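# Move wooden block from bench onto cart floor

## Task

Lift the wooden block from the bench and lay it flat on the floor of the cart, at the handle end next to the profiles. The drop flap must stay open, and anything already in place must remain so. At the finish both grippers must be empty and clear of the cart, the robot must have released the block and backed away, touch nothing, and be neither fallen nor tilted.

## Robot and tools

ROBOT. An RB-Y1 in a physics simulator: a base with two drive wheels and two rear casters, a bending torso (leg folding at ankle, knee and hip, plus a chest), a head, and two 7-joint arms with parallel grippers. The base is 0.58 m wide, sticks out 0.10 m in front of the wheel axle and 0.57 m behind it, and sweeps a 0.58 m radius when it spins in place. Each wrist carries a camera housing that juts sideways and can strike things; with the starting arm pose the robot spans up to 0.73 m.

FRAMES. Base frame: origin on the floor between the drive wheels, x forward, y left, z up, metres. The chest, left_hand and right_hand lines are in this frame; a hand point is the spot between its finger pads, fingers along its -z, closing along its x. Printed hand positions can be off, more when reaching far or loaded. base_odometry is relative to the base frame at scene start, counts wheel turns only (slip looks like travel), heading in rad, positive left.

move. One action per call, plus optional "cameras" (list of head_camera, left_wrist_camera, right_wrist_camera, or all; [] for none) and "blocking". Allowed combinations: "base" and/or "joints" (optionally with "min_time_s" or "contact_limits"); or "target" (optionally with "min_time_s"); or "contact_limits" alone. With no action it just reports state and images.
- base: one object {"x_m_s", "turn_rad_s", "for_s"}; a velocity command, not a destination. x_m_s is forward speed (0.005 to 0.4 either sign, or 0), turn_rad_s is leftward turn rate (0.02 to 1.509 either sign, or 0), for_s is 0.1 to 5 s. Omitted velocities are 0; no sideways motion. Acceleration is 0.4 m/s² (turns 0.5 rad/s²), so the base coasts up to 1 s (turn 3.1 s) after for_s. If |x|+0.27|turn| exceeds 0.4 both shrink proportionally.
- joints: one object mapping joint names to absolute targets (rad, grippers in m). Ranges: torso_squat_rad 0 to 1.2 (lowers level chest), torso_shift_rad -0.3 to 0.6 (hips forward), torso_pitch_rad -0.2 to 1.4 (forward lean), torso_yaw_rad -1.5 to 1.5 (left positive; raise both arms out 0.2 rad first). Combined torso limits: squat+shift <= 1.52; squat-shift+pitch <= 1.57; shift+0.5pitch-0.4squat <= 0.7; shift+0.3pitch-0.5squat <= 0.39. Left arm: shoulder_pitch -2.356 to 2.356 (negative swings forward/up), shoulder_roll 0 to 3.141 (out to left), shoulder_yaw -2.094 to 2.094, elbow -2.617 to 0.01 (negative bends), forearm_roll -3.141 to 3.141, wrist_pitch -1.57 to 1.919, hand_roll -2.705 to 2.705, left_gripper_m 0 to 0.1 (pad gap). Right arm the same except right_shoulder_roll_rad is -3.141 to 0 (negative lifts outward). head_pan_rad -0.523 to 0.523, head_tilt_rad -0.35 to 1.57 (positive looks down).
- target: one hand at a time, an absolute pose {side "left"/"right", x, y, z in m in the base frame (-3 to 3), quat_wxyz as the hand lines print}. Solved once into joint angles, so the hand follows an arc; split long moves into short ones. It is checked against the robot body only, and refused while another move runs. Status: reached (within 10 mm and 2°), short (with distance), or refused (with reason).
- min_time_s: 0.1 to 8, minimum duration for arm, head and torso motions.
- contact_limits: {left_gripper_m, right_gripper_m} in mA, 200 to 672.5 (start value 672.5), persists; lowers grip force.
- blocking false returns in about 0.5 s; later moves override only the parts they name.

wait(seconds 0 to 10, cameras) lets time pass and reports. stop(cameras) brakes everything; braked joints say "stopped". zoom_image(camera, region [x0,y0,x1,y1] pixels, max 504x504) enlarges the latest image. read_manual gives licences only. finished_scene(scene) ends the scene irreversibly; call it only once the goal holds.

RESULTS. "move" says done or the worst status. Joint statuses: done, off_target (rested away, maybe still pushing), moving, not_followed (arm collision check withheld it; see "joint command not followed" and cause), contact_stop (torso hit or overload), time_out, limit_stop_at_<name> (self-collision guard, nothing pushing), torque_fault, limit_stop_at_motor_heat. A contact_stop or time_out halts that whole group (torso, left arm or right arm). Any refused call or unrequested stop cancels the rest of that reply's move/wait/finished_scene calls. Base "done" only means the velocity was sent, even if blocked. Also reported: lidar_m (12 sectors of 30°, first straight ahead, counter-clockwise, seen at 0.23 m height), motor_effort for wheels (% of max; at rest normally under 30), joint and external torques, wrist force/torque (raw, offset), motor temperatures, wheel_motors_off, on_its_own.

GRASPING. Command a gap at least 0.005 m below the object's width; pads press roughly 44-55 N and the gripper may show off_target, which is fine. Arms carry 3 kg each.

AVOID. Arms touching each other hard (ends the scene), grippers closing on the other hand. Driving into furniture (wheels spin, motors cut out; tipping if the body snags an edge while the base goes under). Torque faults (contact torque at limits: shoulders 65.8, elbow 33.8, wrist joints 23.5 N m) freeze everything 10 s. Motors over 80 °C lock an arm; avoid long stretched or loaded holds. Heavy loads far forward or sudden stops after driving forward can tip the robot. Don't drop the block, release it while moving, slam or shove things. Objects may get nudged occasionally. Thinking time lets the simulation run on.

Each tool is called after ">>>" as a command line: name --argument value for each argument, lists and objects as JSON in quotes; but a table of rows of numbers goes row by row, as --pt "numbers of a row", without its own name.

## Session

>>> move

Scene clock: 0.00 s.
Joint torques (N m): no reading
External joint torques (N m): no reading
Motor temperatures (°C): left_arm=[31 28 32 36 35 33 38] | right_arm=[34 31 32 30 36 36 34]
Wrist force (N): no reading
Wrist torque (N m): no reading
Wrist force, peak (N): no reading
base_odometry: x=+0.000 y=+0.000 heading=+0.000
lidar_m: 0.65 0.68 1.56 4.82 1.63 1.14 1.08 1.13 1.47 3.50 0.97 0.70
base_status: not commanded
joint_positions: torso_squat_rad=+0.350 torso_shift_rad=+0.000 torso_pitch_rad=+0.000 torso_yaw_rad=+0.000 left_shoulder_pitch_rad=+0.049 left_shoulder_roll_rad=+0.015 left_shoulder_yaw_rad=+0.041 left_elbow_rad=-0.149 left_forearm_roll_rad=+0.010 left_wrist_pitch_rad=-0.019 left_hand_roll_rad=+0.045 left_gripper_m=+0.099 right_shoulder_pitch_rad=-0.033 right_shoulder_roll_rad=-0.038 right_shoulder_yaw_rad=+0.024 right_elbow_rad=-0.125 right_forearm_roll_rad=-0.047 right_wrist_pitch_rad=+0.032 right_hand_roll_rad=-0.022 right_gripper_m=+0.099 head_pan_rad=+0.000 head_tilt_rad=+0.400
joint_status: not commanded
wheel_motors_off: 0
motor_effort: left_wheel=+0 right_wheel=+0
chest: x=-0.2280 y=+0.0001 z=+1.2475 quat_wxyz=(+1.000, +0.000, +0.000, +0.000) (m; base frame)
left_hand: x=-0.1861 y=+0.2354 z=+0.5638 quat_wxyz=(+0.997, +0.009, -0.062, +0.055) (m; base frame)
right_hand: x=-0.1506 y=-0.2464 z=+0.5666 quat_wxyz=(+0.998, -0.015, -0.063, -0.016) (m; base frame)
pictures: head_camera, left_wrist_camera, right_wrist_camera

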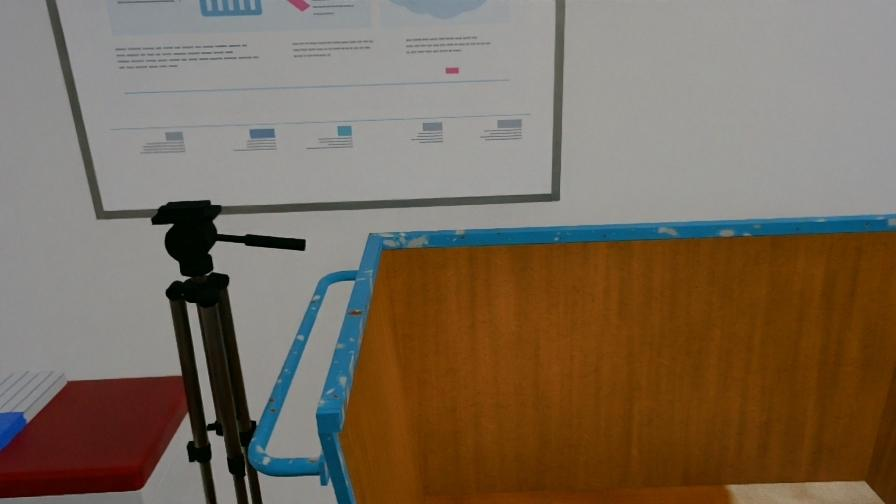

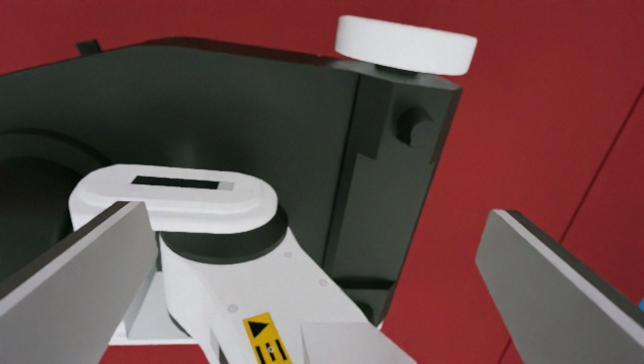

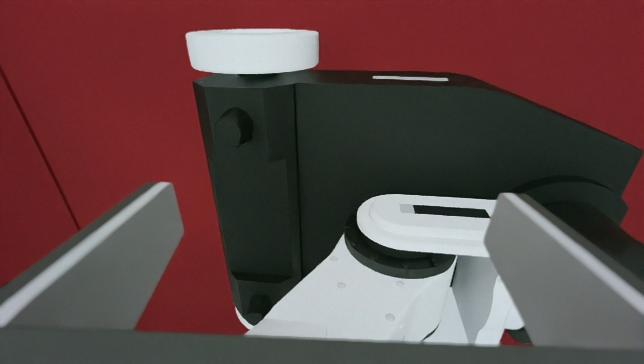

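>>> move --joints '{"head_tilt_rad":0.9,"head_pan_rad":0.0}' --cameras '["head_camera"]'

>>> move --joints '{"head_tilt_rad":0.75,"head_pan_rad":0.52}' --cameras '["head_camera"]'

>>> move --joints '{"head_tilt_rad":0.75,"head_pan_rad":-0.52}' --cameras '["head_camera"]'

Scene clock: 2.20 s.
Joint torques (N m): left_arm=[-1.17 -0.08 0.88 0.09 0.05 -0.64 -0.02] | right_arm=[-2.11 -0.88 -0.53 0 -0.07 -0.31 -0.08]
External joint torques (N m): left_arm=[-0.54 -0.74 0.84 0.08 0.04 -0.28 -0.01] | right_arm=[0.15 0.62 -0.48 0.31 -0.11 -0.02 -0.08]
Motor temperatures (°C): left_arm=[31 28 32 36 35 33 38] | right_arm=[34 31 32 30 36 36 34]
Wrist force (N): left_arm=[0.6 1.2 -8.3] | right_arm=[-1.5 1.0 -4.8]
Wrist torque (N m): left_arm=[-0.29 0.20 0.04] | right_arm=[-0.08 -0.05 -0.09]
Wrist force, peak (N): left_arm=[-0.2 1.9 -8.4] | right_arm=[-2.1 1.1 -5.4]
move: done
base_odometry: x=+0.000 y=+0.000 heading=+0.000
lidar_m: 0.65 0.69 1.56 4.82 1.63 1.13 1.08 1.12 1.49 3.51 0.97 0.70
base_status: not commanded
joint_positions: torso_squat_rad=+0.350 torso_shift_rad=+0.000 torso_pitch_rad=+0.000 torso_yaw_rad=+0.000 left_shoulder_pitch_rad=+0.049 left_shoulder_roll_rad=+0.015 left_shoulder_yaw_rad=+0.041 left_elbow_rad=-0.149 left_forearm_roll_rad=+0.010 left_wrist_pitch_rad=-0.019 left_hand_roll_rad=+0.045 left_gripper_m=+0.099 right_shoulder_pitch_rad=-0.033 right_shoulder_roll_rad=-0.038 right_shoulder_yaw_rad=+0.024 right_elbow_rad=-0.125 right_forearm_roll_rad=-0.047 right_wrist_pitch_rad=+0.032 right_hand_roll_rad=-0.022 right_gripper_m=+0.099 head_pan_rad=+0.000 head_tilt_rad=+0.900
joint_status: all done
wheel_motors_off: 0
motor_effort: left_wheel=+0(1) right_wheel=+0(3)
chest: x=-0.2280 y=+0.0001 z=+1.2475 quat_wxyz=(+1.000, +0.000, +0.000, +0.000) (m; base frame)
left_hand: x=-0.1861 y=+0.2354 z=+0.5638 quat_wxyz=(+0.997, +0.009, -0.062, +0.055) (m; base frame)
right_hand: x=-0.1506 y=-0.2464 z=+0.5666 quat_wxyz=(+0.998, -0.015, -0.063, -0.016) (m; base frame)
pictures: head_camera
camera_calibration:
head_camera: T_world_to_cam=[[-0.00752545, -0.999504, -0.0305734, 0.0419166], [-0.746479, 0.0259588, -0.664902, 0.860292], [0.665366, 0.0178187, -0.746305, 1.16253], [0, 0, 0, 1]] pos_world=[-0.131004, -0.00115113, 1.44089]

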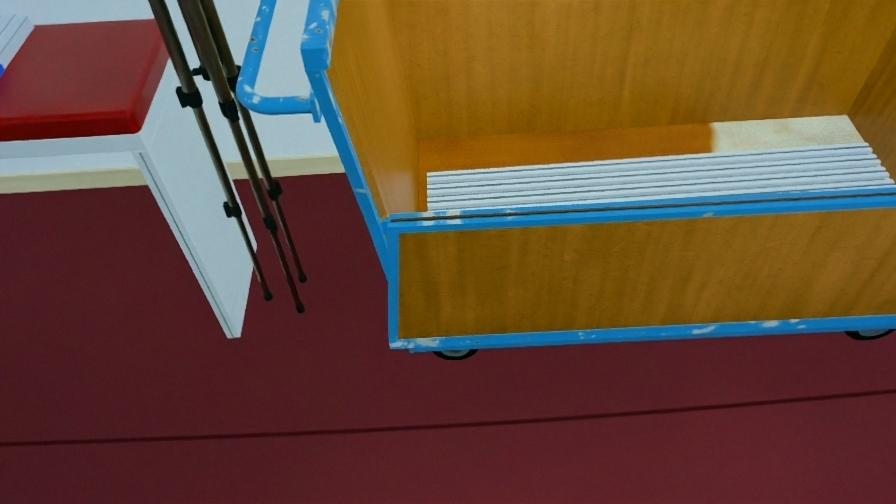

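Scene clock: 3.20 s.
Joint torques (N m): left_arm=[-0.84 -0.3 0.63 0.15 -0.03 -0.54 -0.09] | right_arm=[-2.47 -1.13 -0.92 -0.14 -0.17 -0.24 0.13]
External joint torques (N m): left_arm=[-0.21 -0.96 0.58 0.14 -0.03 -0.19 -0.09] | right_arm=[-0.22 0.36 -0.87 0.17 -0.2 0.05 0.13]
Motor temperatures (°C): left_arm=[31 28 32 36 35 33 38] | right_arm=[34 31 32 30 36 36 34]
Wrist force (N): left_arm=[0.3 1.1 -7.7] | right_arm=[-2.1 1.0 -5.5]
Wrist torque (N m): left_arm=[-0.27 0.17 0.09] | right_arm=[-0.07 -0.08 -0.08]
Wrist force, peak (N): left_arm=[-0.2 1.4 -8.4] | right_arm=[-2.1 1.0 -5.5]
move: done
base_odometry: x=+0.000 y=+0.000 heading=+0.000
lidar_m: 0.65 0.67 1.57 4.82 1.63 1.14 1.07 1.12 1.48 3.50 0.98 0.69
base_status: not commanded
joint_positions: torso_squat_rad=+0.350 torso_shift_rad=+0.000 torso_pitch_rad=+0.000 torso_yaw_rad=+0.000 left_shoulder_pitch_rad=+0.049 left_shoulder_roll_rad=+0.015 left_shoulder_yaw_rad=+0.041 left_elbow_rad=-0.149 left_forearm_roll_rad=+0.010 left_wrist_pitch_rad=-0.019 left_hand_roll_rad=+0.045 left_gripper_m=+0.099 right_shoulder_pitch_rad=-0.033 right_shoulder_roll_rad=-0.038 right_shoulder_yaw_rad=+0.024 right_elbow_rad=-0.125 right_forearm_roll_rad=-0.047 right_wrist_pitch_rad=+0.032 right_hand_roll_rad=-0.022 right_gripper_m=+0.099 head_pan_rad=+0.520 head_tilt_rad=+0.750
joint_status: all done
wheel_motors_off: 0
motor_effort: left_wheel=+0(1) right_wheel=+0(2)
chest: x=-0.2280 y=+0.0001 z=+1.2475 quat_wxyz=(+1.000, +0.000, +0.000, +0.000) (m; base frame)
left_hand: x=-0.1861 y=+0.2354 z=+0.5638 quat_wxyz=(+0.997, +0.009, -0.062, +0.055) (m; base frame)
right_hand: x=-0.1506 y=-0.2464 z=+0.5666 quat_wxyz=(+0.998, -0.015, -0.063, -0.016) (m; base frame)
pictures: head_camera
camera_calibration:
head_camera: T_world_to_cam=[[0.49413, -0.868821, -0.0313873, 0.146358], [-0.567293, -0.294862, -0.768918, 1.04785], [0.658797, 0.397752, -0.638577, 1.00522], [0, 0, 0, 1]] pos_world=[-0.140114, 0.0363043, 1.45221]

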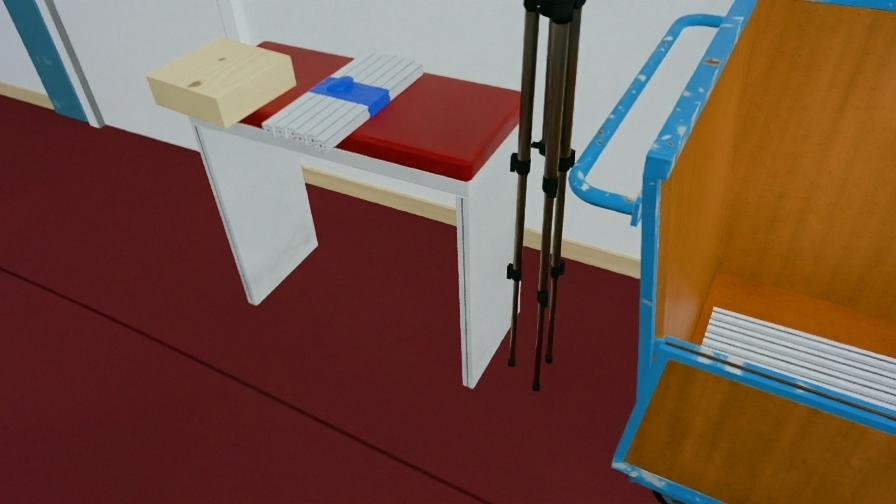

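Scene clock: 4.57 s.
Joint torques (N m): left_arm=[-0.84 -0.08 0.59 -0.16 -0.09 -0.58 -0.03] | right_arm=[-2.37 -0.76 -0.57 0.14 -0.03 -0.28 0]
External joint torques (N m): left_arm=[-0.21 -0.74 0.54 -0.18 -0.09 -0.22 -0.03] | right_arm=[-0.12 0.73 -0.52 0.45 -0.06 0.01 -0.01]
Motor temperatures (°C): left_arm=[31 28 32 36 35 33 38] | right_arm=[34 31 32 30 36 36 34]
Wrist force (N): left_arm=[0.2 0.6 -7.7] | right_arm=[-1.5 0.9 -5.1]
Wrist torque (N m): left_arm=[-0.18 0.19 0.05] | right_arm=[-0.06 -0.04 -0.07]
Wrist force, peak (N): left_arm=[0.3 1.8 -8.5] | right_arm=[-1.6 1.5 -5.6]
move: done
base_odometry: x=+0.000 y=+0.000 heading=+0.000
lidar_m: 0.65 0.67 1.55 4.83 1.63 1.14 1.07 1.12 1.47 3.52 0.99 0.69
base_status: not commanded
joint_positions: torso_squat_rad=+0.350 torso_shift_rad=+0.000 torso_pitch_rad=+0.000 torso_yaw_rad=+0.000 left_shoulder_pitch_rad=+0.049 left_shoulder_roll_rad=+0.015 left_shoulder_yaw_rad=+0.041 left_elbow_rad=-0.149 left_forearm_roll_rad=+0.010 left_wrist_pitch_rad=-0.019 left_hand_roll_rad=+0.045 left_gripper_m=+0.099 right_shoulder_pitch_rad=-0.033 right_shoulder_roll_rad=-0.038 right_shoulder_yaw_rad=+0.024 right_elbow_rad=-0.125 right_forearm_roll_rad=-0.047 right_wrist_pitch_rad=+0.032 right_hand_roll_rad=-0.022 right_gripper_m=+0.099 head_pan_rad=-0.520 head_tilt_rad=+0.750
joint_status: all done
wheel_motors_off: 0
motor_effort: left_wheel=+0(1) right_wheel=-1(2)
chest: x=-0.2280 y=+0.0001 z=+1.2475 quat_wxyz=(+1.000, +0.000, +0.000, +0.000) (m; base frame)
left_hand: x=-0.1861 y=+0.2354 z=+0.5638 quat_wxyz=(+0.997, +0.009, -0.062, +0.055) (m; base frame)
right_hand: x=-0.1506 y=-0.2464 z=+0.5666 quat_wxyz=(+0.998, -0.015, -0.063, -0.016) (m; base frame)
pictures: head_camera
camera_calibration:
head_camera: T_world_to_cam=[[-0.499147, -0.865949, -0.0313793, -0.0582701], [-0.541357, 0.339914, -0.769019, 1.05324], [0.676598, -0.366867, -0.638455, 1.0088], [0, 0, 0, 1]] pos_world=[-0.141457, -0.0383757, 1.45221]

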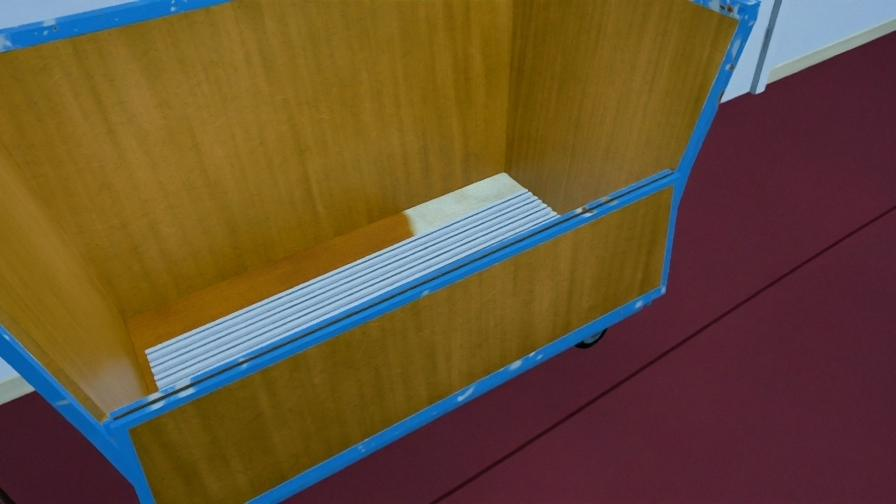

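>>> move --base '{"turn_rad_s":0.4,"for_s":1.5}' --joints '{"head_tilt_rad":0.6,"head_pan_rad":0.5}' --cameras '["head_camera"]'

>>> zoom_image --camera "head_camera" --region '[200, 0, 700, 300]'

>>> move --joints '{"head_tilt_rad":0.85,"head_pan_rad":-0.5}' --cameras '["head_camera"]'

Scene clock: 17.13 s.
Joint torques (N m): left_arm=[-0.86 -0.23 0.98 0.04 -0.05 -0.67 0] | right_arm=[-2.51 -1.22 -0.31 0.05 0.03 -0.22 -0.1]
External joint torques (N m): left_arm=[-0.23 -0.9 0.93 0.02 -0.05 -0.31 0] | right_arm=[-0.25 0.27 -0.27 0.36 -0.01 0.07 -0.11]
Motor temperatures (°C): left_arm=[31 28 32 36 35 33 38] | right_arm=[34 31 32 30 36 36 34]
Wrist force (N): left_arm=[-0.2 1.4 -7.7] | right_arm=[-1.6 1.2 -5.5]
Wrist torque (N m): left_arm=[-0.34 0.10 0.09] | right_arm=[-0.10 -0.03 -0.08]
Wrist force, peak (N): left_arm=[0.0 1.5 -8.4] | right_arm=[-2.0 1.0 -5.6]
move: done
base_odometry: x=+0.000 y=+0.000 heading=+0.599
lidar_m: 1.01 1.56 3.89 1.49 1.11 1.07 1.11 1.59 4.65 0.92 0.67 0.65
base_status: done (sent for 1.5 of 1.5 s)
joint_positions: torso_squat_rad=+0.350 torso_shift_rad=+0.000 torso_pitch_rad=+0.000 torso_yaw_rad=+0.000 left_shoulder_pitch_rad=+0.049 left_shoulder_roll_rad=+0.015 left_shoulder_yaw_rad=+0.041 left_elbow_rad=-0.149 left_forearm_roll_rad=+0.010 left_wrist_pitch_rad=-0.019 left_hand_roll_rad=+0.045 left_gripper_m=+0.099 right_shoulder_pitch_rad=-0.033 right_shoulder_roll_rad=-0.038 right_shoulder_yaw_rad=+0.024 right_elbow_rad=-0.125 right_forearm_roll_rad=-0.047 right_wrist_pitch_rad=+0.032 right_hand_roll_rad=-0.022 right_gripper_m=+0.099 head_pan_rad=+0.500 head_tilt_rad=+0.600
joint_status: all done
wheel_motors_off: 0
motor_effort: left_wheel=+6(40) right_wheel=+20(34)
chest: x=-0.2280 y=+0.0001 z=+1.2475 quat_wxyz=(+1.000, +0.000, +0.000, +0.000) (m; base frame)
left_hand: x=-0.1861 y=+0.2354 z=+0.5639 quat_wxyz=(+0.997, +0.009, -0.062, +0.055) (m; base frame)
right_hand: x=-0.1506 y=-0.2464 z=+0.5666 quat_wxyz=(+0.998, -0.015, -0.063, -0.016) (m; base frame)
pictures: head_camera
camera_calibration:
head_camera: T_world_to_cam=[[0.480802, -0.876263, -0.0315007, 0.143761], [-0.465912, -0.22488, -0.855777, 1.19442], [0.742802, 0.426136, -0.516384, 0.845609], [0, 0, 0, 1]] pos_world=[-0.140746, 0.0342292, 1.46335]

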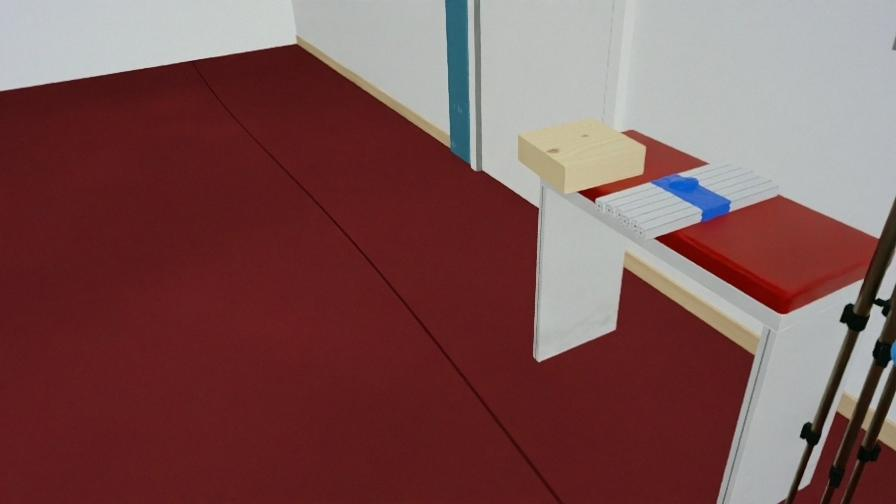

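Scaled by 1.008 from the camera's 896x504 image, which has a finer 1280x720 frame.

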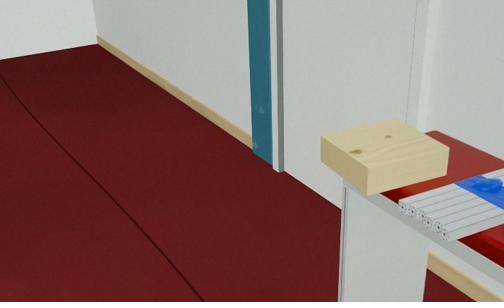

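Scene clock: 18.47 s.
Joint torques (N m): left_arm=[-1 -0.18 0.98 0.21 -0.16 -0.57 0.02] | right_arm=[-2.31 -1.05 -0.88 -0.1 -0.09 -0.25 -0.03]
External joint torques (N m): left_arm=[-0.37 -0.85 0.94 0.2 -0.16 -0.21 0.03] | right_arm=[-0.06 0.44 -0.83 0.21 -0.12 0.04 -0.03]
Motor temperatures (°C): left_arm=[31 28 32 36 35 33 38] | right_arm=[34 31 32 30 36 36 34]
Wrist force (N): left_arm=[-0.4 1.3 -7.6] | right_arm=[-1.3 1.3 -4.4]
Wrist torque (N m): left_arm=[-0.27 0.09 0.06] | right_arm=[-0.13 -0.01 -0.07]
Wrist force, peak (N): left_arm=[-0.6 1.8 -8.0] | right_arm=[-1.7 1.1 -5.4]
move: done
base_odometry: x=+0.000 y=+0.000 heading=+0.599
lidar_m: 1.02 1.56 3.88 1.50 1.11 1.07 1.13 1.58 4.65 0.91 0.67 0.65
base_status: not commanded
joint_positions: torso_squat_rad=+0.350 torso_shift_rad=+0.000 torso_pitch_rad=+0.000 torso_yaw_rad=+0.000 left_shoulder_pitch_rad=+0.049 left_shoulder_roll_rad=+0.015 left_shoulder_yaw_rad=+0.041 left_elbow_rad=-0.149 left_forearm_roll_rad=+0.010 left_wrist_pitch_rad=-0.019 left_hand_roll_rad=+0.045 left_gripper_m=+0.099 right_shoulder_pitch_rad=-0.033 right_shoulder_roll_rad=-0.038 right_shoulder_yaw_rad=+0.024 right_elbow_rad=-0.125 right_forearm_roll_rad=-0.047 right_wrist_pitch_rad=+0.032 right_hand_roll_rad=-0.022 right_gripper_m=+0.099 head_pan_rad=-0.500 head_tilt_rad=+0.850
joint_status: all done
wheel_motors_off: 0
motor_effort: left_wheel=+5(7) right_wheel=+20(22)
chest: x=-0.2280 y=+0.0001 z=+1.2475 quat_wxyz=(+1.000, +0.000, +0.000, +0.000) (m; base frame)
left_hand: x=-0.1861 y=+0.2354 z=+0.5639 quat_wxyz=(+0.997, +0.009, -0.062, +0.055) (m; base frame)
right_hand: x=-0.1506 y=-0.2464 z=+0.5666 quat_wxyz=(+0.998, -0.015, -0.063, -0.016) (m; base frame)
pictures: head_camera
camera_calibration:
head_camera: T_world_to_cam=[[-0.48441, -0.874294, -0.0309487, -0.0558683], [-0.61265, 0.364272, -0.701403, 0.940693], [0.624506, -0.320805, -0.712093, 1.10466], [0, 0, 0, 1]] pos_world=[-0.140617, -0.0371315, 1.4447]

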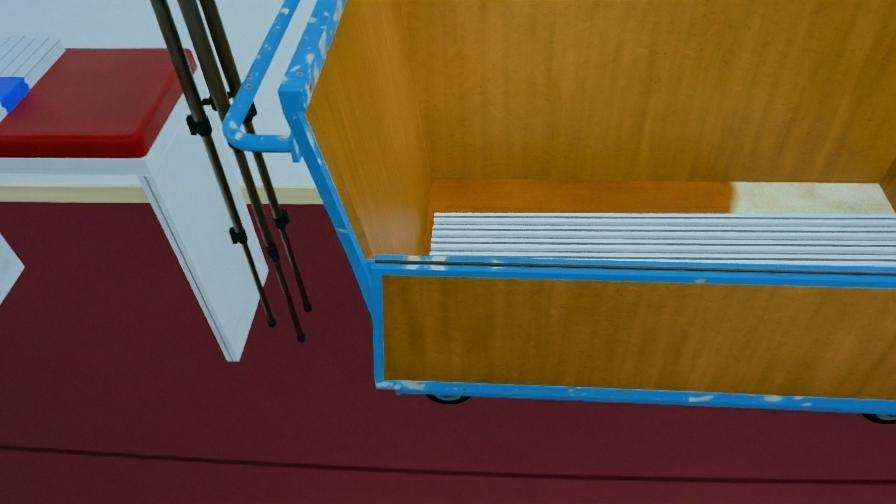

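>>> move --base '{"turn_rad_s":-0.4,"for_s":1.5}' --joints '{"torso_squat_rad":0.0,"torso_pitch_rad":0.3,"head_pan_rad":0,"head_tilt_rad":0.9}' --cameras '["head_camera"]'

>>> move --base '{"x_m_s":0.2,"for_s":1.75}' --cameras '["head_camera"]'

>>> move --joints '{"torso_pitch_rad":0.6,"head_tilt_rad":0.8,"head_pan_rad":0.2}' --cameras '["head_camera"]'

Scene clock: 24.90 s.
Joint torques (N m): left_arm=[6.25 -0.26 0.92 3.35 0 -0.02 -0.01] | right_arm=[5.93 -0.72 -0.73 3.27 -0.12 0.43 0.04]
External joint torques (N m): left_arm=[-1.29 -1.02 0.8 0.14 0 -0.27 -0.02] | right_arm=[0.11 0.63 -0.57 0.56 -0.08 0.15 0.05]
Motor temperatures (°C): left_arm=[31 28 32 36 35 33 38] | right_arm=[34 31 32 30 36 36 34]
Wrist force (N): left_arm=[1.4 1.2 -7.1] | right_arm=[-0.1 1.3 -5.3]
Wrist torque (N m): left_arm=[-0.28 0.21 0.06] | right_arm=[-0.08 0.01 -0.10]
Wrist force, peak (N): left_arm=[2.2 0.7 -8.3] | right_arm=[-1.4 1.3 -5.6]
move: done
base_odometry: x=-0.001 y=+0.000 heading=+0.000
lidar_m: 0.65 0.67 1.55 4.85 1.63 1.13 1.07 1.12 1.46 3.53 0.97 0.68
base_status: done (sent for 1.5 of 1.5 s)
joint_positions: torso_squat_rad=+0.000 torso_shift_rad=+0.000 torso_pitch_rad=+0.300 torso_yaw_rad=+0.000 left_shoulder_pitch_rad=+0.049 left_shoulder_roll_rad=+0.015 left_shoulder_yaw_rad=+0.041 left_elbow_rad=-0.149 left_forearm_roll_rad=+0.010 left_wrist_pitch_rad=-0.019 left_hand_roll_rad=+0.045 left_gripper_m=+0.099 right_shoulder_pitch_rad=-0.033 right_shoulder_roll_rad=-0.038 right_shoulder_yaw_rad=+0.024 right_elbow_rad=-0.125 right_forearm_roll_rad=-0.047 right_wrist_pitch_rad=+0.032 right_hand_roll_rad=-0.022 right_gripper_m=+0.099 head_pan_rad=+0.000 head_tilt_rad=+0.900
joint_status: all done
wheel_motors_off: 0
motor_effort: left_wheel=+20(45) right_wheel=+5(45)
chest: x=-0.1365 y=+0.0001 z=+1.2761 quat_wxyz=(+0.989, +0.000, +0.149, +0.000) (m; base frame)
left_hand: x=-0.2987 y=+0.2354 z=+0.6107 quat_wxyz=(+0.995, +0.017, +0.088, +0.053) (m; base frame)
right_hand: x=-0.2638 y=-0.2464 z=+0.6028 quat_wxyz=(+0.996, -0.018, +0.087, -0.014) (m; base frame)
pictures: head_camera
camera_calibration:
head_camera: T_world_to_cam=[[-0.0163215, -0.999501, -0.0270262, 0.0376731], [-0.909662, 0.0260633, -0.414532, 0.60584], [0.415029, 0.0178189, -0.909634, 1.29722], [0, 0, 0, 1]] pos_world=[0.0133395, -0.00125082, 1.43215]

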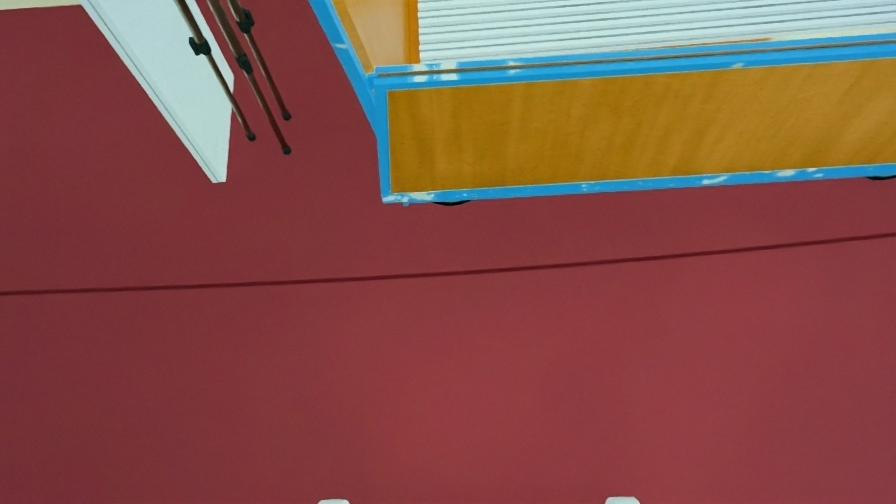

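Scene clock: 27.53 s.
Joint torques (N m): left_arm=[6.76 -0.11 0.82 3.41 -0.01 0.02 0.04] | right_arm=[6.64 -1.08 -0.79 3.58 -0.06 0.49 -0.03]
External joint torques (N m): left_arm=[-0.78 -0.88 0.71 0.2 -0.01 -0.22 0.03] | right_arm=[0.83 0.26 -0.63 0.86 -0.03 0.21 -0.03]
Motor temperatures (°C): left_arm=[31 28 32 36 35 33 38] | right_arm=[34 31 32 30 36 36 34]
Wrist force (N): left_arm=[2.2 0.3 -7.8] | right_arm=[0.2 0.8 -4.8]
Wrist torque (N m): left_arm=[-0.24 0.30 0.02] | right_arm=[-0.02 0.03 -0.07]
Wrist force, peak (N): left_arm=[1.0 0.9 -8.6] | right_arm=[0.1 0.8 -5.6]
move: done
base_odometry: x=+0.353 y=+0.000 heading=-0.001
lidar_m: 0.29 0.31 0.76 3.69 2.15 1.50 1.42 1.48 1.94 4.66 0.45 0.32
base_status: done (sent for 1.77 of 1.77 s)
joint_positions: torso_squat_rad=+0.000 torso_shift_rad=+0.000 torso_pitch_rad=+0.300 torso_yaw_rad=+0.000 left_shoulder_pitch_rad=+0.049 left_shoulder_roll_rad=+0.015 left_shoulder_yaw_rad=+0.041 left_elbow_rad=-0.149 left_forearm_roll_rad=+0.010 left_wrist_pitch_rad=-0.019 left_hand_roll_rad=+0.045 left_gripper_m=+0.099 right_shoulder_pitch_rad=-0.033 right_shoulder_roll_rad=-0.038 right_shoulder_yaw_rad=+0.024 right_elbow_rad=-0.125 right_forearm_roll_rad=-0.047 right_wrist_pitch_rad=+0.032 right_hand_roll_rad=-0.022 right_gripper_m=+0.099 head_pan_rad=+0.000 head_tilt_rad=+0.900
joint_status: not commanded
wheel_motors_off: 0
motor_effort: left_wheel=-10(48) right_wheel=+12(45)
chest: x=-0.1365 y=+0.0001 z=+1.2761 quat_wxyz=(+0.989, +0.000, +0.149, +0.000) (m; base frame)
left_hand: x=-0.2986 y=+0.2354 z=+0.6106 quat_wxyz=(+0.995, +0.017, +0.088, +0.053) (m; base frame)
right_hand: x=-0.2637 y=-0.2464 z=+0.6028 quat_wxyz=(+0.996, -0.018, +0.087, -0.014) (m; base frame)
pictures: head_camera
camera_calibration:
head_camera: T_world_to_cam=[[-0.0163184, -0.999502, -0.0270248, 0.0376711], [-0.909662, 0.0260598, -0.414532, 0.60584], [0.415029, 0.0178189, -0.909634, 1.29722], [0, 0, 0, 1]] pos_world=[0.0133395, -0.00125083, 1.43215]

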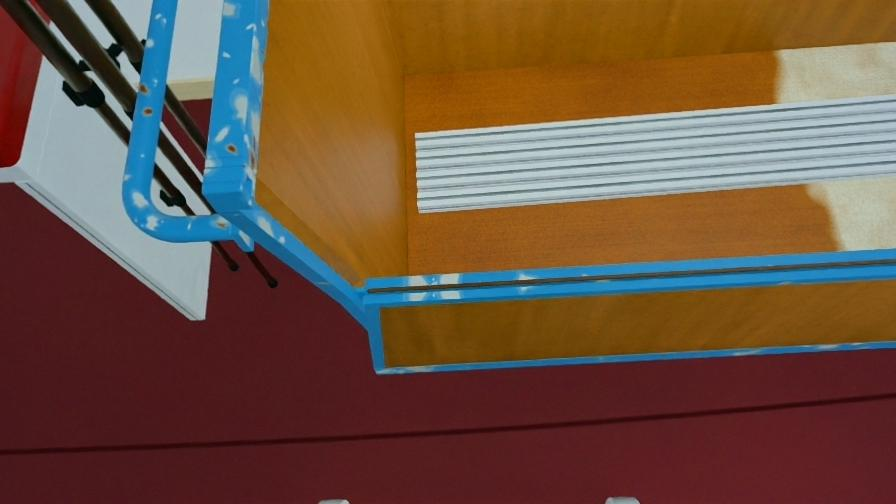

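Scene clock: 29.30 s.
Joint torques (N m): left_arm=[13.35 -0.08 1.19 6.46 0.01 0.7 0.03] | right_arm=[13.84 -0.48 -0.64 6.39 -0.3 0.93 -0.08]
External joint torques (N m): left_arm=[-1.68 -0.89 1.01 0.35 0.01 -0.12 0] | right_arm=[0.48 0.6 -0.38 0.9 -0.19 0.11 -0.06]
Motor temperatures (°C): left_arm=[31 28 32 36 35 33 38] | right_arm=[34 31 32 30 36 36 34]
Wrist force (N): left_arm=[3.0 0.8 -6.5] | right_arm=[1.5 0.9 -4.2]
Wrist torque (N m): left_arm=[-0.24 0.31 0.01] | right_arm=[-0.03 0.11 -0.08]
Wrist force, peak (N): left_arm=[3.6 0.7 -7.7] | right_arm=[1.7 1.1 -5.2]
move: done
base_odometry: x=+0.353 y=+0.000 heading=-0.001
lidar_m: 0.30 0.32 0.76 3.68 2.15 1.51 1.43 1.47 1.96 4.66 0.45 0.32
base_status: not commanded
joint_positions: torso_squat_rad=+0.000 torso_shift_rad=+0.000 torso_pitch_rad=+0.600 torso_yaw_rad=+0.000 left_shoulder_pitch_rad=+0.049 left_shoulder_roll_rad=+0.015 left_shoulder_yaw_rad=+0.041 left_elbow_rad=-0.149 left_forearm_roll_rad=+0.010 left_wrist_pitch_rad=-0.019 left_hand_roll_rad=+0.045 left_gripper_m=+0.099 right_shoulder_pitch_rad=-0.033 right_shoulder_roll_rad=-0.038 right_shoulder_yaw_rad=+0.024 right_elbow_rad=-0.125 right_forearm_roll_rad=-0.047 right_wrist_pitch_rad=+0.032 right_hand_roll_rad=-0.022 right_gripper_m=+0.099 head_pan_rad=+0.200 head_tilt_rad=+0.800
joint_status: all done
wheel_motors_off: 0
motor_effort: left_wheel=-10(11) right_wheel=+11(13)
chest: x=-0.0533 y=+0.0001 z=+1.2359 quat_wxyz=(+0.955, +0.000, +0.296, +0.000) (m; base frame)
left_hand: x=-0.4048 y=+0.2354 z=+0.6480 quat_wxyz=(+0.970, +0.024, +0.236, +0.050) (m; base frame)
right_hand: x=-0.3738 y=-0.2464 z=+0.6302 quat_wxyz=(+0.972, -0.020, +0.235, -0.011) (m; base frame)
pictures: head_camera
camera_calibration:
head_camera: T_world_to_cam=[[0.142527, -0.980485, -0.135409, 0.176117], [-0.967026, -0.108767, -0.230284, 0.446701], [0.211062, 0.163766, -0.963656, 1.26682], [0, 0, 0, 1]] pos_world=[0.139492, 0.0138048, 1.34749]

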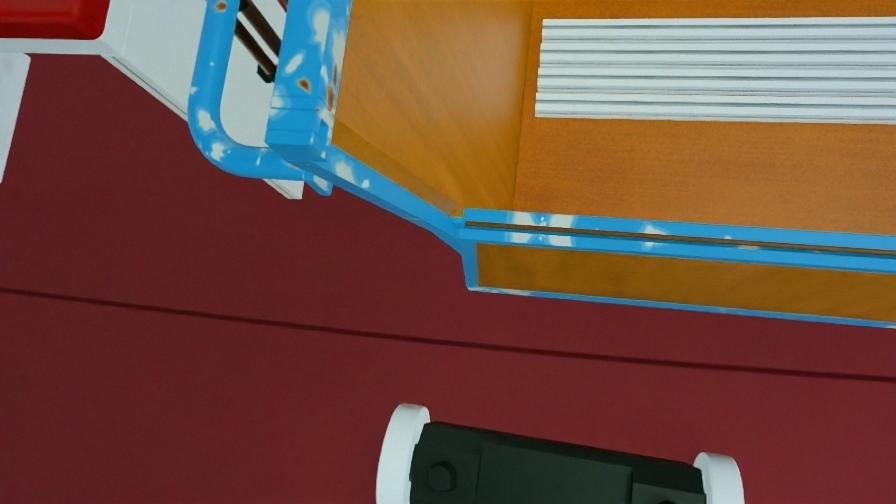

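>>> move --base '{"x_m_s":-0.3,"for_s":1.35}' --joints '{"torso_squat_rad":0.35,"torso_pitch_rad":0,"head_tilt_rad":0.7,"head_pan_rad":0}' --cameras '[]'

>>> move --base '{"turn_rad_s":0.8,"for_s":1.9667}' --cameras '[]'

>>> move --base '{"x_m_s":0.4,"for_s":3.8}' --cameras '[]'

>>> move --base '{"turn_rad_s":-0.8,"for_s":1.9667}' --cameras '["head_camera"]'

Scene clock: 47.10 s.
Joint torques (N m): left_arm=[-1.12 -0.16 0.88 -0.02 -0.03 -0.48 -0.07] | right_arm=[-2.19 -0.98 -0.77 0.12 -0.05 -0.08 -0.04]
External joint torques (N m): left_arm=[-0.49 -0.82 0.84 -0.03 -0.03 -0.13 -0.06] | right_arm=[0.07 0.51 -0.73 0.43 -0.09 0.21 -0.05]
Motor temperatures (°C): left_arm=[31 28 32 36 35 33 38] | right_arm=[35 31 32 31 36 36 34]
Wrist force (N): left_arm=[0.0 1.5 -7.2] | right_arm=[-1.5 0.9 -5.4]
Wrist torque (N m): left_arm=[-0.31 0.17 0.09] | right_arm=[-0.10 0.01 -0.08]
Wrist force, peak (N): left_arm=[2.6 0.7 -8.2] | right_arm=[2.3 1.3 -5.1]
move: done
base_odometry: x=-0.057 y=+0.000 heading=-0.003
lidar_m: 0.71 1.06 1.59 5.01 1.53 1.08 1.01 1.06 1.40 3.33 1.07 0.76
base_status: done (sent for 1.37 of 1.37 s)
joint_positions: torso_squat_rad=+0.350 torso_shift_rad=+0.000 torso_pitch_rad=+0.000 torso_yaw_rad=+0.000 left_shoulder_pitch_rad=+0.049 left_shoulder_roll_rad=+0.015 left_shoulder_yaw_rad=+0.041 left_elbow_rad=-0.149 left_forearm_roll_rad=+0.010 left_wrist_pitch_rad=-0.019 left_hand_roll_rad=+0.045 left_gripper_m=+0.099 right_shoulder_pitch_rad=-0.033 right_shoulder_roll_rad=-0.038 right_shoulder_yaw_rad=+0.024 right_elbow_rad=-0.125 right_forearm_roll_rad=-0.047 right_wrist_pitch_rad=+0.032 right_hand_roll_rad=-0.022 right_gripper_m=+0.099 head_pan_rad=+0.000 head_tilt_rad=+0.700
joint_status: all done
wheel_motors_off: 0
motor_effort: left_wheel=-19(31) right_wheel=+20(55)
chest: x=-0.2280 y=+0.0001 z=+1.2475 quat_wxyz=(+1.000, +0.000, +0.000, +0.000) (m; base frame)
left_hand: x=-0.1862 y=+0.2354 z=+0.5639 quat_wxyz=(+0.997, +0.009, -0.062, +0.055) (m; base frame)
right_hand: x=-0.1505 y=-0.2464 z=+0.5666 quat_wxyz=(+0.998, -0.015, -0.063, -0.016) (m; base frame)
pictures: none
No camera images: "cameras" was empty.

Scene clock: 51.00 s.
Joint torques (N m): left_arm=[-0.81 -0.34 0.63 0.04 -0.13 -0.63 -0.08] | right_arm=[-1.82 -1.09 -0.4 0.02 -0.17 -0.14 0.04]
External joint torques (N m): left_arm=[-0.18 -1.01 0.59 0.02 -0.14 -0.27 -0.07] | right_arm=[0.44 0.39 -0.35 0.33 -0.2 0.15 0.04]
Motor temperatures (°C): left_arm=[31 28 32 36 35 33 38] | right_arm=[35 31 32 31 36 36 34]
Wrist force (N): left_arm=[0.0 1.0 -7.5] | right_arm=[-2.1 1.4 -4.6]
Wrist torque (N m): left_arm=[-0.26 0.10 0.12] | right_arm=[-0.13 -0.08 -0.09]
Wrist force, peak (N): left_arm=[0.1 2.1 -8.4] | right_arm=[-2.0 1.1 -5.6]
move: done
base_odometry: x=-0.057 y=+0.000 heading=+1.570
lidar_m: 4.80 1.52 1.06 1.01 1.05 1.38 3.47 1.07 0.77 0.73 1.07 1.59
base_status: done (sent for 1.97 of 1.97 s)
joint_positions: torso_squat_rad=+0.350 torso_shift_rad=+0.000 torso_pitch_rad=+0.000 torso_yaw_rad=+0.000 left_shoulder_pitch_rad=+0.049 left_shoulder_roll_rad=+0.015 left_shoulder_yaw_rad=+0.041 left_elbow_rad=-0.149 left_forearm_roll_rad=+0.010 left_wrist_pitch_rad=-0.019 left_hand_roll_rad=+0.045 left_gripper_m=+0.099 right_shoulder_pitch_rad=-0.033 right_shoulder_roll_rad=-0.038 right_shoulder_yaw_rad=+0.024 right_elbow_rad=-0.125 right_forearm_roll_rad=-0.047 right_wrist_pitch_rad=+0.032 right_hand_roll_rad=-0.022 right_gripper_m=+0.099 head_pan_rad=+0.000 head_tilt_rad=+0.700
joint_status: not commanded
wheel_motors_off: 0
motor_effort: left_wheel=+3(39) right_wheel=+22(49)
chest: x=-0.2280 y=+0.0001 z=+1.2475 quat_wxyz=(+1.000, +0.000, +0.000, +0.000) (m; base frame)
left_hand: x=-0.1862 y=+0.2354 z=+0.5639 quat_wxyz=(+0.997, +0.009, -0.062, +0.055) (m; base frame)
right_hand: x=-0.1505 y=-0.2464 z=+0.5666 quat_wxyz=(+0.998, -0.015, -0.063, -0.016) (m; base frame)
pictures: none
No camera images: "cameras" was empty.

Scene clock: 56.13 s.
Joint torques (N m): left_arm=[-0.35 -0.25 0.69 0.02 -0.01 -0.57 0.04] | right_arm=[-2.06 -0.62 -0.73 0.21 -0.07 -0.25 -0.07]
External joint torques (N m): left_arm=[0.27 -0.92 0.65 0 -0.02 -0.22 0.05] | right_arm=[0.19 0.87 -0.68 0.52 -0.11 0.04 -0.07]
Motor temperatures (°C): left_arm=[31 28 32 36 35 33 38] | right_arm=[34 31 32 30 36 36 34]
Wrist force (N): left_arm=[0.5 1.3 -7.5] | right_arm=[-1.9 0.4 -4.9]
Wrist torque (N m): left_arm=[-0.31 0.19 0.11] | right_arm=[-0.04 -0.07 -0.11]
Wrist force, peak (N): left_arm=[0.1 1.3 -8.4] | right_arm=[-2.0 1.2 -5.4]
move: done
base_odometry: x=-0.057 y=+1.520 heading=+1.571
lidar_m: 4.11 1.61 1.13 1.08 1.11 1.48 3.69 1.30 1.30 0.89 1.51 1.99
base_status: done (sent for 3.8 of 3.8 s)
joint_positions: torso_squat_rad=+0.350 torso_shift_rad=+0.000 torso_pitch_rad=+0.000 torso_yaw_rad=+0.000 left_shoulder_pitch_rad=+0.049 left_shoulder_roll_rad=+0.015 left_shoulder_yaw_rad=+0.041 left_elbow_rad=-0.149 left_forearm_roll_rad=+0.010 left_wrist_pitch_rad=-0.019 left_hand_roll_rad=+0.045 left_gripper_m=+0.099 right_shoulder_pitch_rad=-0.033 right_shoulder_roll_rad=-0.038 right_shoulder_yaw_rad=+0.024 right_elbow_rad=-0.125 right_forearm_roll_rad=-0.047 right_wrist_pitch_rad=+0.032 right_hand_roll_rad=-0.022 right_gripper_m=+0.099 head_pan_rad=+0.000 head_tilt_rad=+0.700
joint_status: not commanded
wheel_motors_off: 0
motor_effort: left_wheel=+16(48) right_wheel=-13(48)
chest: x=-0.2280 y=+0.0001 z=+1.2475 quat_wxyz=(+1.000, +0.000, +0.000, +0.000) (m; base frame)
left_hand: x=-0.1861 y=+0.2354 z=+0.5639 quat_wxyz=(+0.997, +0.009, -0.062, +0.055) (m; base frame)
right_hand: x=-0.1505 y=-0.2464 z=+0.5666 quat_wxyz=(+0.998, -0.015, -0.062, -0.016) (m; base frame)
pictures: none
No camera images: "cameras" was empty.

Scene clock: 60.03 s.
Joint torques (N m): left_arm=[-0.88 -0.54 0.94 0.13 -0.03 -0.58 -0.06] | right_arm=[-2.28 -0.83 -0.85 0.34 -0.14 -0.24 0.03]
External joint torques (N m): left_arm=[-0.25 -1.2 0.9 0.11 -0.03 -0.23 -0.05] | right_arm=[-0.02 0.66 -0.8 0.65 -0.18 0.05 0.03]
Motor temperatures (°C): left_arm=[31 28 32 36 35 33 38] | right_arm=[34 31 32 30 36 36 34]
Wrist force (N): left_arm=[0.5 1.8 -7.4] | right_arm=[-1.6 0.8 -4.9]
Wrist torque (N m): left_arm=[-0.34 0.15 0.05] | right_arm=[-0.08 -0.04 -0.08]
Wrist force, peak (N): left_arm=[-0.3 1.3 -8.2] | right_arm=[-2.1 1.3 -5.4]
move: done
base_odometry: x=-0.058 y=+1.520 heading=-0.001
lidar_m: 0.89 1.51 1.96 4.10 1.64 1.13 1.08 1.13 1.49 3.52 1.52 1.28
base_status: done (sent for 1.97 of 1.97 s)
joint_positions: torso_squat_rad=+0.350 torso_shift_rad=+0.000 torso_pitch_rad=+0.000 torso_yaw_rad=+0.000 left_shoulder_pitch_rad=+0.049 left_shoulder_roll_rad=+0.015 left_shoulder_yaw_rad=+0.041 left_elbow_rad=-0.149 left_forearm_roll_rad=+0.010 left_wrist_pitch_rad=-0.019 left_hand_roll_rad=+0.045 left_gripper_m=+0.099 right_shoulder_pitch_rad=-0.033 right_shoulder_roll_rad=-0.038 right_shoulder_yaw_rad=+0.024 right_elbow_rad=-0.125 right_forearm_roll_rad=-0.047 right_wrist_pitch_rad=+0.032 right_hand_roll_rad=-0.022 right_gripper_m=+0.099 head_pan_rad=+0.000 head_tilt_rad=+0.700
joint_status: not commanded
wheel_motors_off: 0
motor_effort: left_wheel=+22(45) right_wheel=+4(49)
chest: x=-0.2280 y=+0.0001 z=+1.2475 quat_wxyz=(+1.000, +0.000, +0.000, +0.000) (m; base frame)
left_hand: x=-0.1861 y=+0.2354 z=+0.5639 quat_wxyz=(+0.997, +0.009, -0.062, +0.055) (m; base frame)
right_hand: x=-0.1505 y=-0.2464 z=+0.5666 quat_wxyz=(+0.998, -0.015, -0.063, -0.016) (m; base frame)
pictures: head_camera
camera_calibration:
head_camera: T_world_to_cam=[[-0.00130483, -0.999504, -0.0314619, 0.0443844], [-0.59956, 0.0259618, -0.799908, 1.08603], [0.800329, 0.0178195, -0.599297, 0.977478], [0, 0, 0, 1]] pos_world=[-0.131105, -0.00125112, 1.45592]

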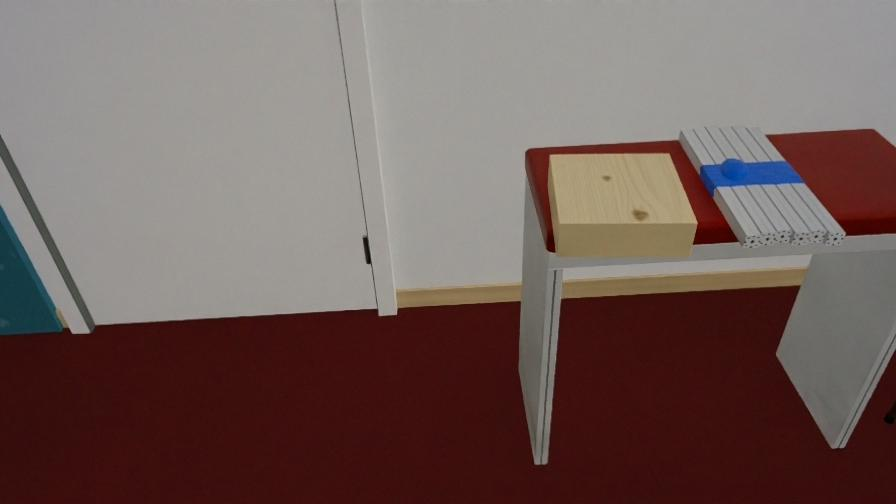

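>>> move --joints '{"torso_squat_rad":0.8,"torso_pitch_rad":0.3,"head_tilt_rad":0.5,"head_pan_rad":-0.3,"right_shoulder_roll_rad":-0.3,"right_elbow_rad":-1.5,"right_gripper_m":0.1}' --cameras '[]'

>>> move --target '{"side":"right","x":0.415,"y":-0.3,"z":0.747,"quat_wxyz":[0.7067,-0.0212,-0.7067,-0.0212]}'

>>> move --base '{"x_m_s":0.25,"for_s":1.28}'

Scene clock: 69.10 s.
Joint torques (N m): left_arm=[6.26 -0.09 0.88 3.57 -0.15 0.05 -0.04] | right_arm=[-5.44 -5.85 -3.55 -9.58 0.15 -1.76 -0.02]
External joint torques (N m): left_arm=[-1.29 -0.85 0.77 0.37 -0.15 -0.2 -0.05] | right_arm=[-0.34 -0.03 -0.25 -0.92 -0.07 -0.03 -0.07]
Motor temperatures (°C): left_arm=[31 28 32 36 35 33 38] | right_arm=[34 31 32 30 36 36 34]
Wrist force (N): left_arm=[2.6 0.6 -7.4] | right_arm=[-6.9 2.4 -1.3]
Wrist torque (N m): left_arm=[-0.21 0.37 0.08] | right_arm=[-0.23 -0.40 -0.11]
Wrist force, peak (N): left_arm=[0.5 1.2 -8.8] | right_arm=[-6.9 3.0 -1.5]
move: done
base_odometry: x=-0.058 y=+1.520 heading=-0.001
lidar_m: 0.88 1.51 1.96 4.11 1.63 1.14 1.08 1.12 1.48 3.52 1.53 1.28
base_status: not commanded
joint_positions: torso_squat_rad=+0.800 torso_shift_rad=+0.000 torso_pitch_rad=+0.300 torso_yaw_rad=+0.000 left_shoulder_pitch_rad=+0.049 left_shoulder_roll_rad=+0.015 left_shoulder_yaw_rad=+0.041 left_elbow_rad=-0.149 left_forearm_roll_rad=+0.010 left_wrist_pitch_rad=-0.019 left_hand_roll_rad=+0.045 left_gripper_m=+0.099 right_shoulder_pitch_rad=-0.033 right_shoulder_roll_rad=-0.300 right_shoulder_yaw_rad=+0.024 right_elbow_rad=-1.500 right_forearm_roll_rad=-0.047 right_wrist_pitch_rad=+0.032 right_hand_roll_rad=-0.022 right_gripper_m=+0.099 head_pan_rad=-0.300 head_tilt_rad=+0.500
joint_status: all done
wheel_motors_off: 0
motor_effort: left_wheel=+20(23) right_wheel=+2(9)
chest: x=-0.1365 y=+0.0001 z=+1.0638 quat_wxyz=(+0.989, +0.000, +0.149, +0.000) (m; base frame)
left_hand: x=-0.2986 y=+0.2354 z=+0.3983 quat_wxyz=(+0.995, +0.017, +0.088, +0.053) (m; base frame)
right_hand: x=+0.2934 y=-0.3049 z=+0.6788 quat_wxyz=(+0.821, -0.063, -0.560, +0.097) (m; base frame)
pictures: none
No camera images: "cameras" was empty.

Scene clock: 70.30 s.
Joint torques (N m): left_arm=[6.34 -0.04 0.73 3.4 -0.03 -0.01 0.07] | right_arm=[-11.54 -5.34 -3.39 -8.99 -0.12 -1.85 -0.25]
External joint torques (N m): left_arm=[-1.21 -0.8 0.62 0.2 -0.03 -0.25 0.06] | right_arm=[0.51 0.76 -1.97 -0.16 -0.3 0.04 -0.29]
Motor temperatures (°C): left_arm=[31 28 32 36 35 33 38] | right_arm=[34 31 32 31 36 36 34]
Wrist force (N): left_arm=[1.7 1.2 -7.6] | right_arm=[-7.2 0.7 1.4]
Wrist torque (N m): left_arm=[-0.30 0.20 0.03] | right_arm=[-0.21 -0.41 -0.13]
Wrist force, peak (N): left_arm=[2.1 1.0 -8.3] | right_arm=[-7.6 3.4 -0.7]
move: done
base_odometry: x=-0.058 y=+1.520 heading=-0.001
lidar_m: 0.88 1.51 1.95 4.10 1.63 1.13 1.08 1.12 1.49 3.51 1.52 1.27
base_status: not commanded
joint_positions: torso_squat_rad=+0.800 torso_shift_rad=+0.000 torso_pitch_rad=+0.300 torso_yaw_rad=+0.000 left_shoulder_pitch_rad=+0.049 left_shoulder_roll_rad=+0.015 left_shoulder_yaw_rad=+0.041 left_elbow_rad=-0.149 left_forearm_roll_rad=+0.010 left_wrist_pitch_rad=-0.019 left_hand_roll_rad=+0.045 left_gripper_m=+0.099 right_shoulder_pitch_rad=-0.462 right_shoulder_roll_rad=-0.192 right_shoulder_yaw_rad=-0.146 right_elbow_rad=-1.004 right_forearm_roll_rad=-0.112 right_wrist_pitch_rad=-0.395 right_hand_roll_rad=-0.052 right_gripper_m=+0.099 head_pan_rad=-0.300 head_tilt_rad=+0.500
joint_status: all done
wheel_motors_off: 0
motor_effort: left_wheel=+21(22) right_wheel=+2(5)
chest: x=-0.1365 y=+0.0001 z=+1.0638 quat_wxyz=(+0.989, +0.000, +0.149, +0.000) (m; base frame)
left_hand: x=-0.2986 y=+0.2354 z=+0.3983 quat_wxyz=(+0.995, +0.017, +0.088, +0.053) (m; base frame)
right_hand: x=+0.4147 y=-0.2998 z=+0.7474 quat_wxyz=(+0.708, -0.021, -0.705, -0.021) (m; base frame)
right_hand_status: reached (checked arc, planned for 0.8 s): 1 mm and 0.3 deg off.
pictures: head_camera, left_wrist_camera, right_wrist_camera
camera_calibration:
head_camera: T_world_to_cam=[[-0.286767, -0.956353, 0.0561487, -0.0871243], [-0.650803, 0.151466, -0.743985, 0.943743], [0.703008, -0.249892, -0.665833, 0.816039], [0, 0, 0, 1]] pos_world=[0.0155249, -0.0223451, 1.25037]
left_wrist_camera: T_world_to_cam=[[0.974121, 0.135541, -0.180878, 0.330488], [0.199848, -0.890329, 0.409115, 0.135395], [-0.105589, -0.434675, -0.894376, 0.499534], [0, 0, 0, 1]] pos_world=[-0.296248, 0.292886, 0.451157]
right_wrist_camera: T_world_to_cam=[[0.0198864, -0.0304972, -0.999337, 0.72825], [-0.454112, 0.890208, -0.0362035, 0.509362], [0.890722, 0.454531, 0.00385388, -0.163758], [0, 0, 0, 1]] pos_world=[0.362688, -0.356796, 0.746839]

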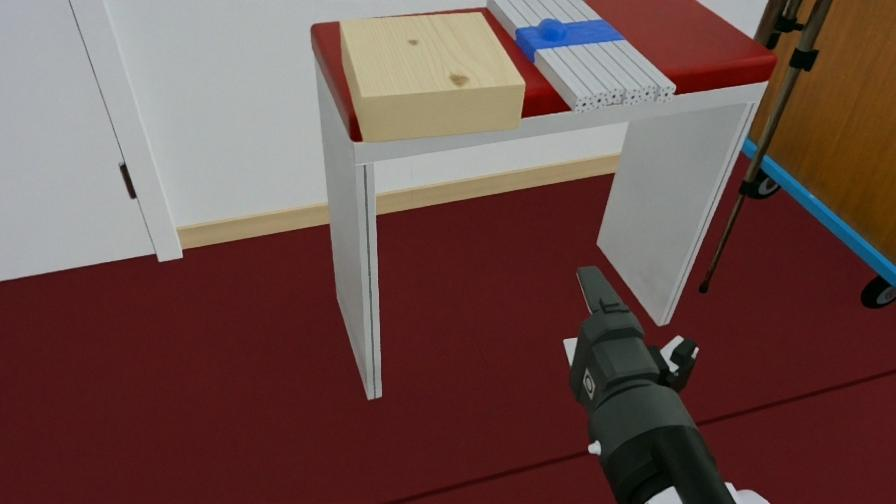

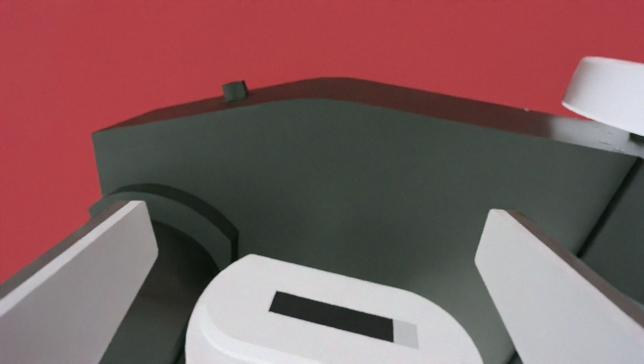

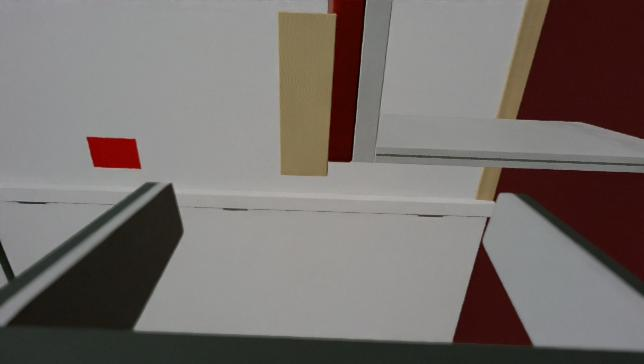

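Scene clock: 72.60 s.
Joint torques (N m): left_arm=[7.14 -0.04 0.73 3.46 -0.08 0.01 0.02] | right_arm=[-11.89 -5.4 -3.17 -9.48 -0.1 -1.74 -0.08]
External joint torques (N m): left_arm=[-0.41 -0.81 0.62 0.25 -0.09 -0.24 0.01] | right_arm=[0.15 0.69 -1.76 -0.65 -0.28 0.16 -0.13]
Motor temperatures (°C): left_arm=[31 28 32 36 35 33 38] | right_arm=[34 31 32 31 36 36 34]
Wrist force (N): left_arm=[2.2 1.4 -7.6] | right_arm=[-7.4 0.5 1.0]
Wrist torque (N m): left_arm=[-0.32 0.28 0.05] | right_arm=[-0.14 -0.44 -0.11]
Wrist force, peak (N): left_arm=[2.0 1.1 -8.5] | right_arm=[-7.8 1.1 0.9]
move: done
base_odometry: x=+0.259 y=+1.519 heading=-0.002
lidar_m: 0.58 1.16 1.55 3.77 2.11 1.48 1.38 1.44 1.91 1.69 1.05 0.57
base_status: done (sent for 1.27 of 1.27 s)
joint_positions: torso_squat_rad=+0.800 torso_shift_rad=+0.000 torso_pitch_rad=+0.300 torso_yaw_rad=+0.000 left_shoulder_pitch_rad=+0.049 left_shoulder_roll_rad=+0.015 left_shoulder_yaw_rad=+0.041 left_elbow_rad=-0.149 left_forearm_roll_rad=+0.010 left_wrist_pitch_rad=-0.019 left_hand_roll_rad=+0.045 left_gripper_m=+0.099 right_shoulder_pitch_rad=-0.462 right_shoulder_roll_rad=-0.192 right_shoulder_yaw_rad=-0.146 right_elbow_rad=-1.004 right_forearm_roll_rad=-0.112 right_wrist_pitch_rad=-0.395 right_hand_roll_rad=-0.052 right_gripper_m=+0.099 head_pan_rad=-0.300 head_tilt_rad=+0.500
joint_status: not commanded
wheel_motors_off: 0
motor_effort: left_wheel=-8(48) right_wheel=+8(41)
chest: x=-0.1365 y=+0.0001 z=+1.0638 quat_wxyz=(+0.989, +0.000, +0.150, +0.000) (m; base frame)
left_hand: x=-0.2985 y=+0.2354 z=+0.3983 quat_wxyz=(+0.995, +0.017, +0.088, +0.053) (m; base frame)
right_hand: x=+0.4146 y=-0.2998 z=+0.7472 quat_wxyz=(+0.709, -0.021, -0.705, -0.021) (m; base frame)
pictures: head_camera, left_wrist_camera, right_wrist_camera
camera_calibration:
head_camera: T_world_to_cam=[[-0.286764, -0.956352, 0.0561917, -0.0871781], [-0.650859, 0.15145, -0.743939, 0.943686], [0.702957, -0.249908, -0.665881, 0.816098], [0, 0, 0, 1]] pos_world=[0.0155248, -0.0223451, 1.25037]
left_wrist_camera: T_world_to_cam=[[0.974119, 0.135533, -0.180894, 0.330413], [0.199852, -0.890311, 0.409152, 0.135265], [-0.105599, -0.434715, -0.894355, 0.499501], [0, 0, 0, 1]] pos_world=[-0.296148, 0.292786, 0.451157]
right_wrist_camera: T_world_to_cam=[[0.0195675, -0.0305413, -0.999342, 0.728252], [-0.454005, 0.890267, -0.0360974, 0.509261], [0.890784, 0.454413, 0.0035544, -0.163597], [0, 0, 0, 1]] pos_world=[0.362687, -0.356796, 0.746737]

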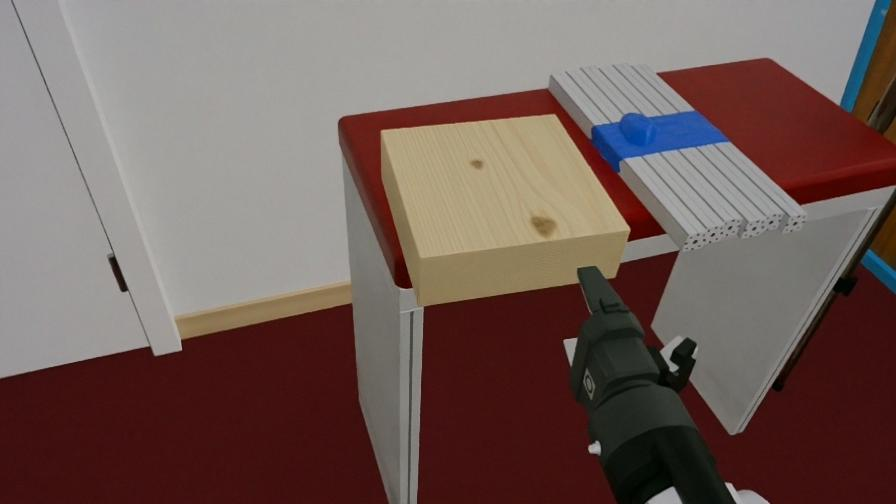

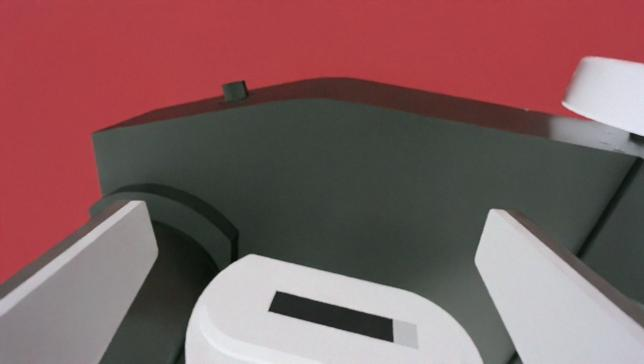

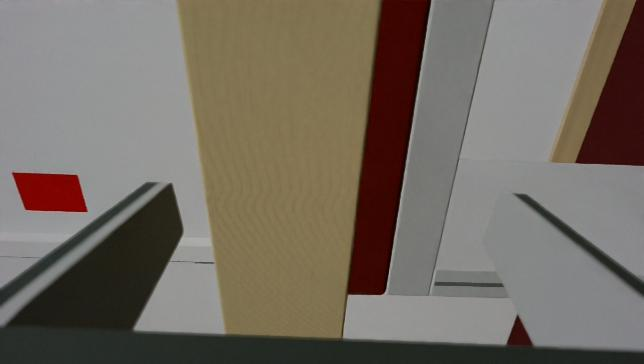

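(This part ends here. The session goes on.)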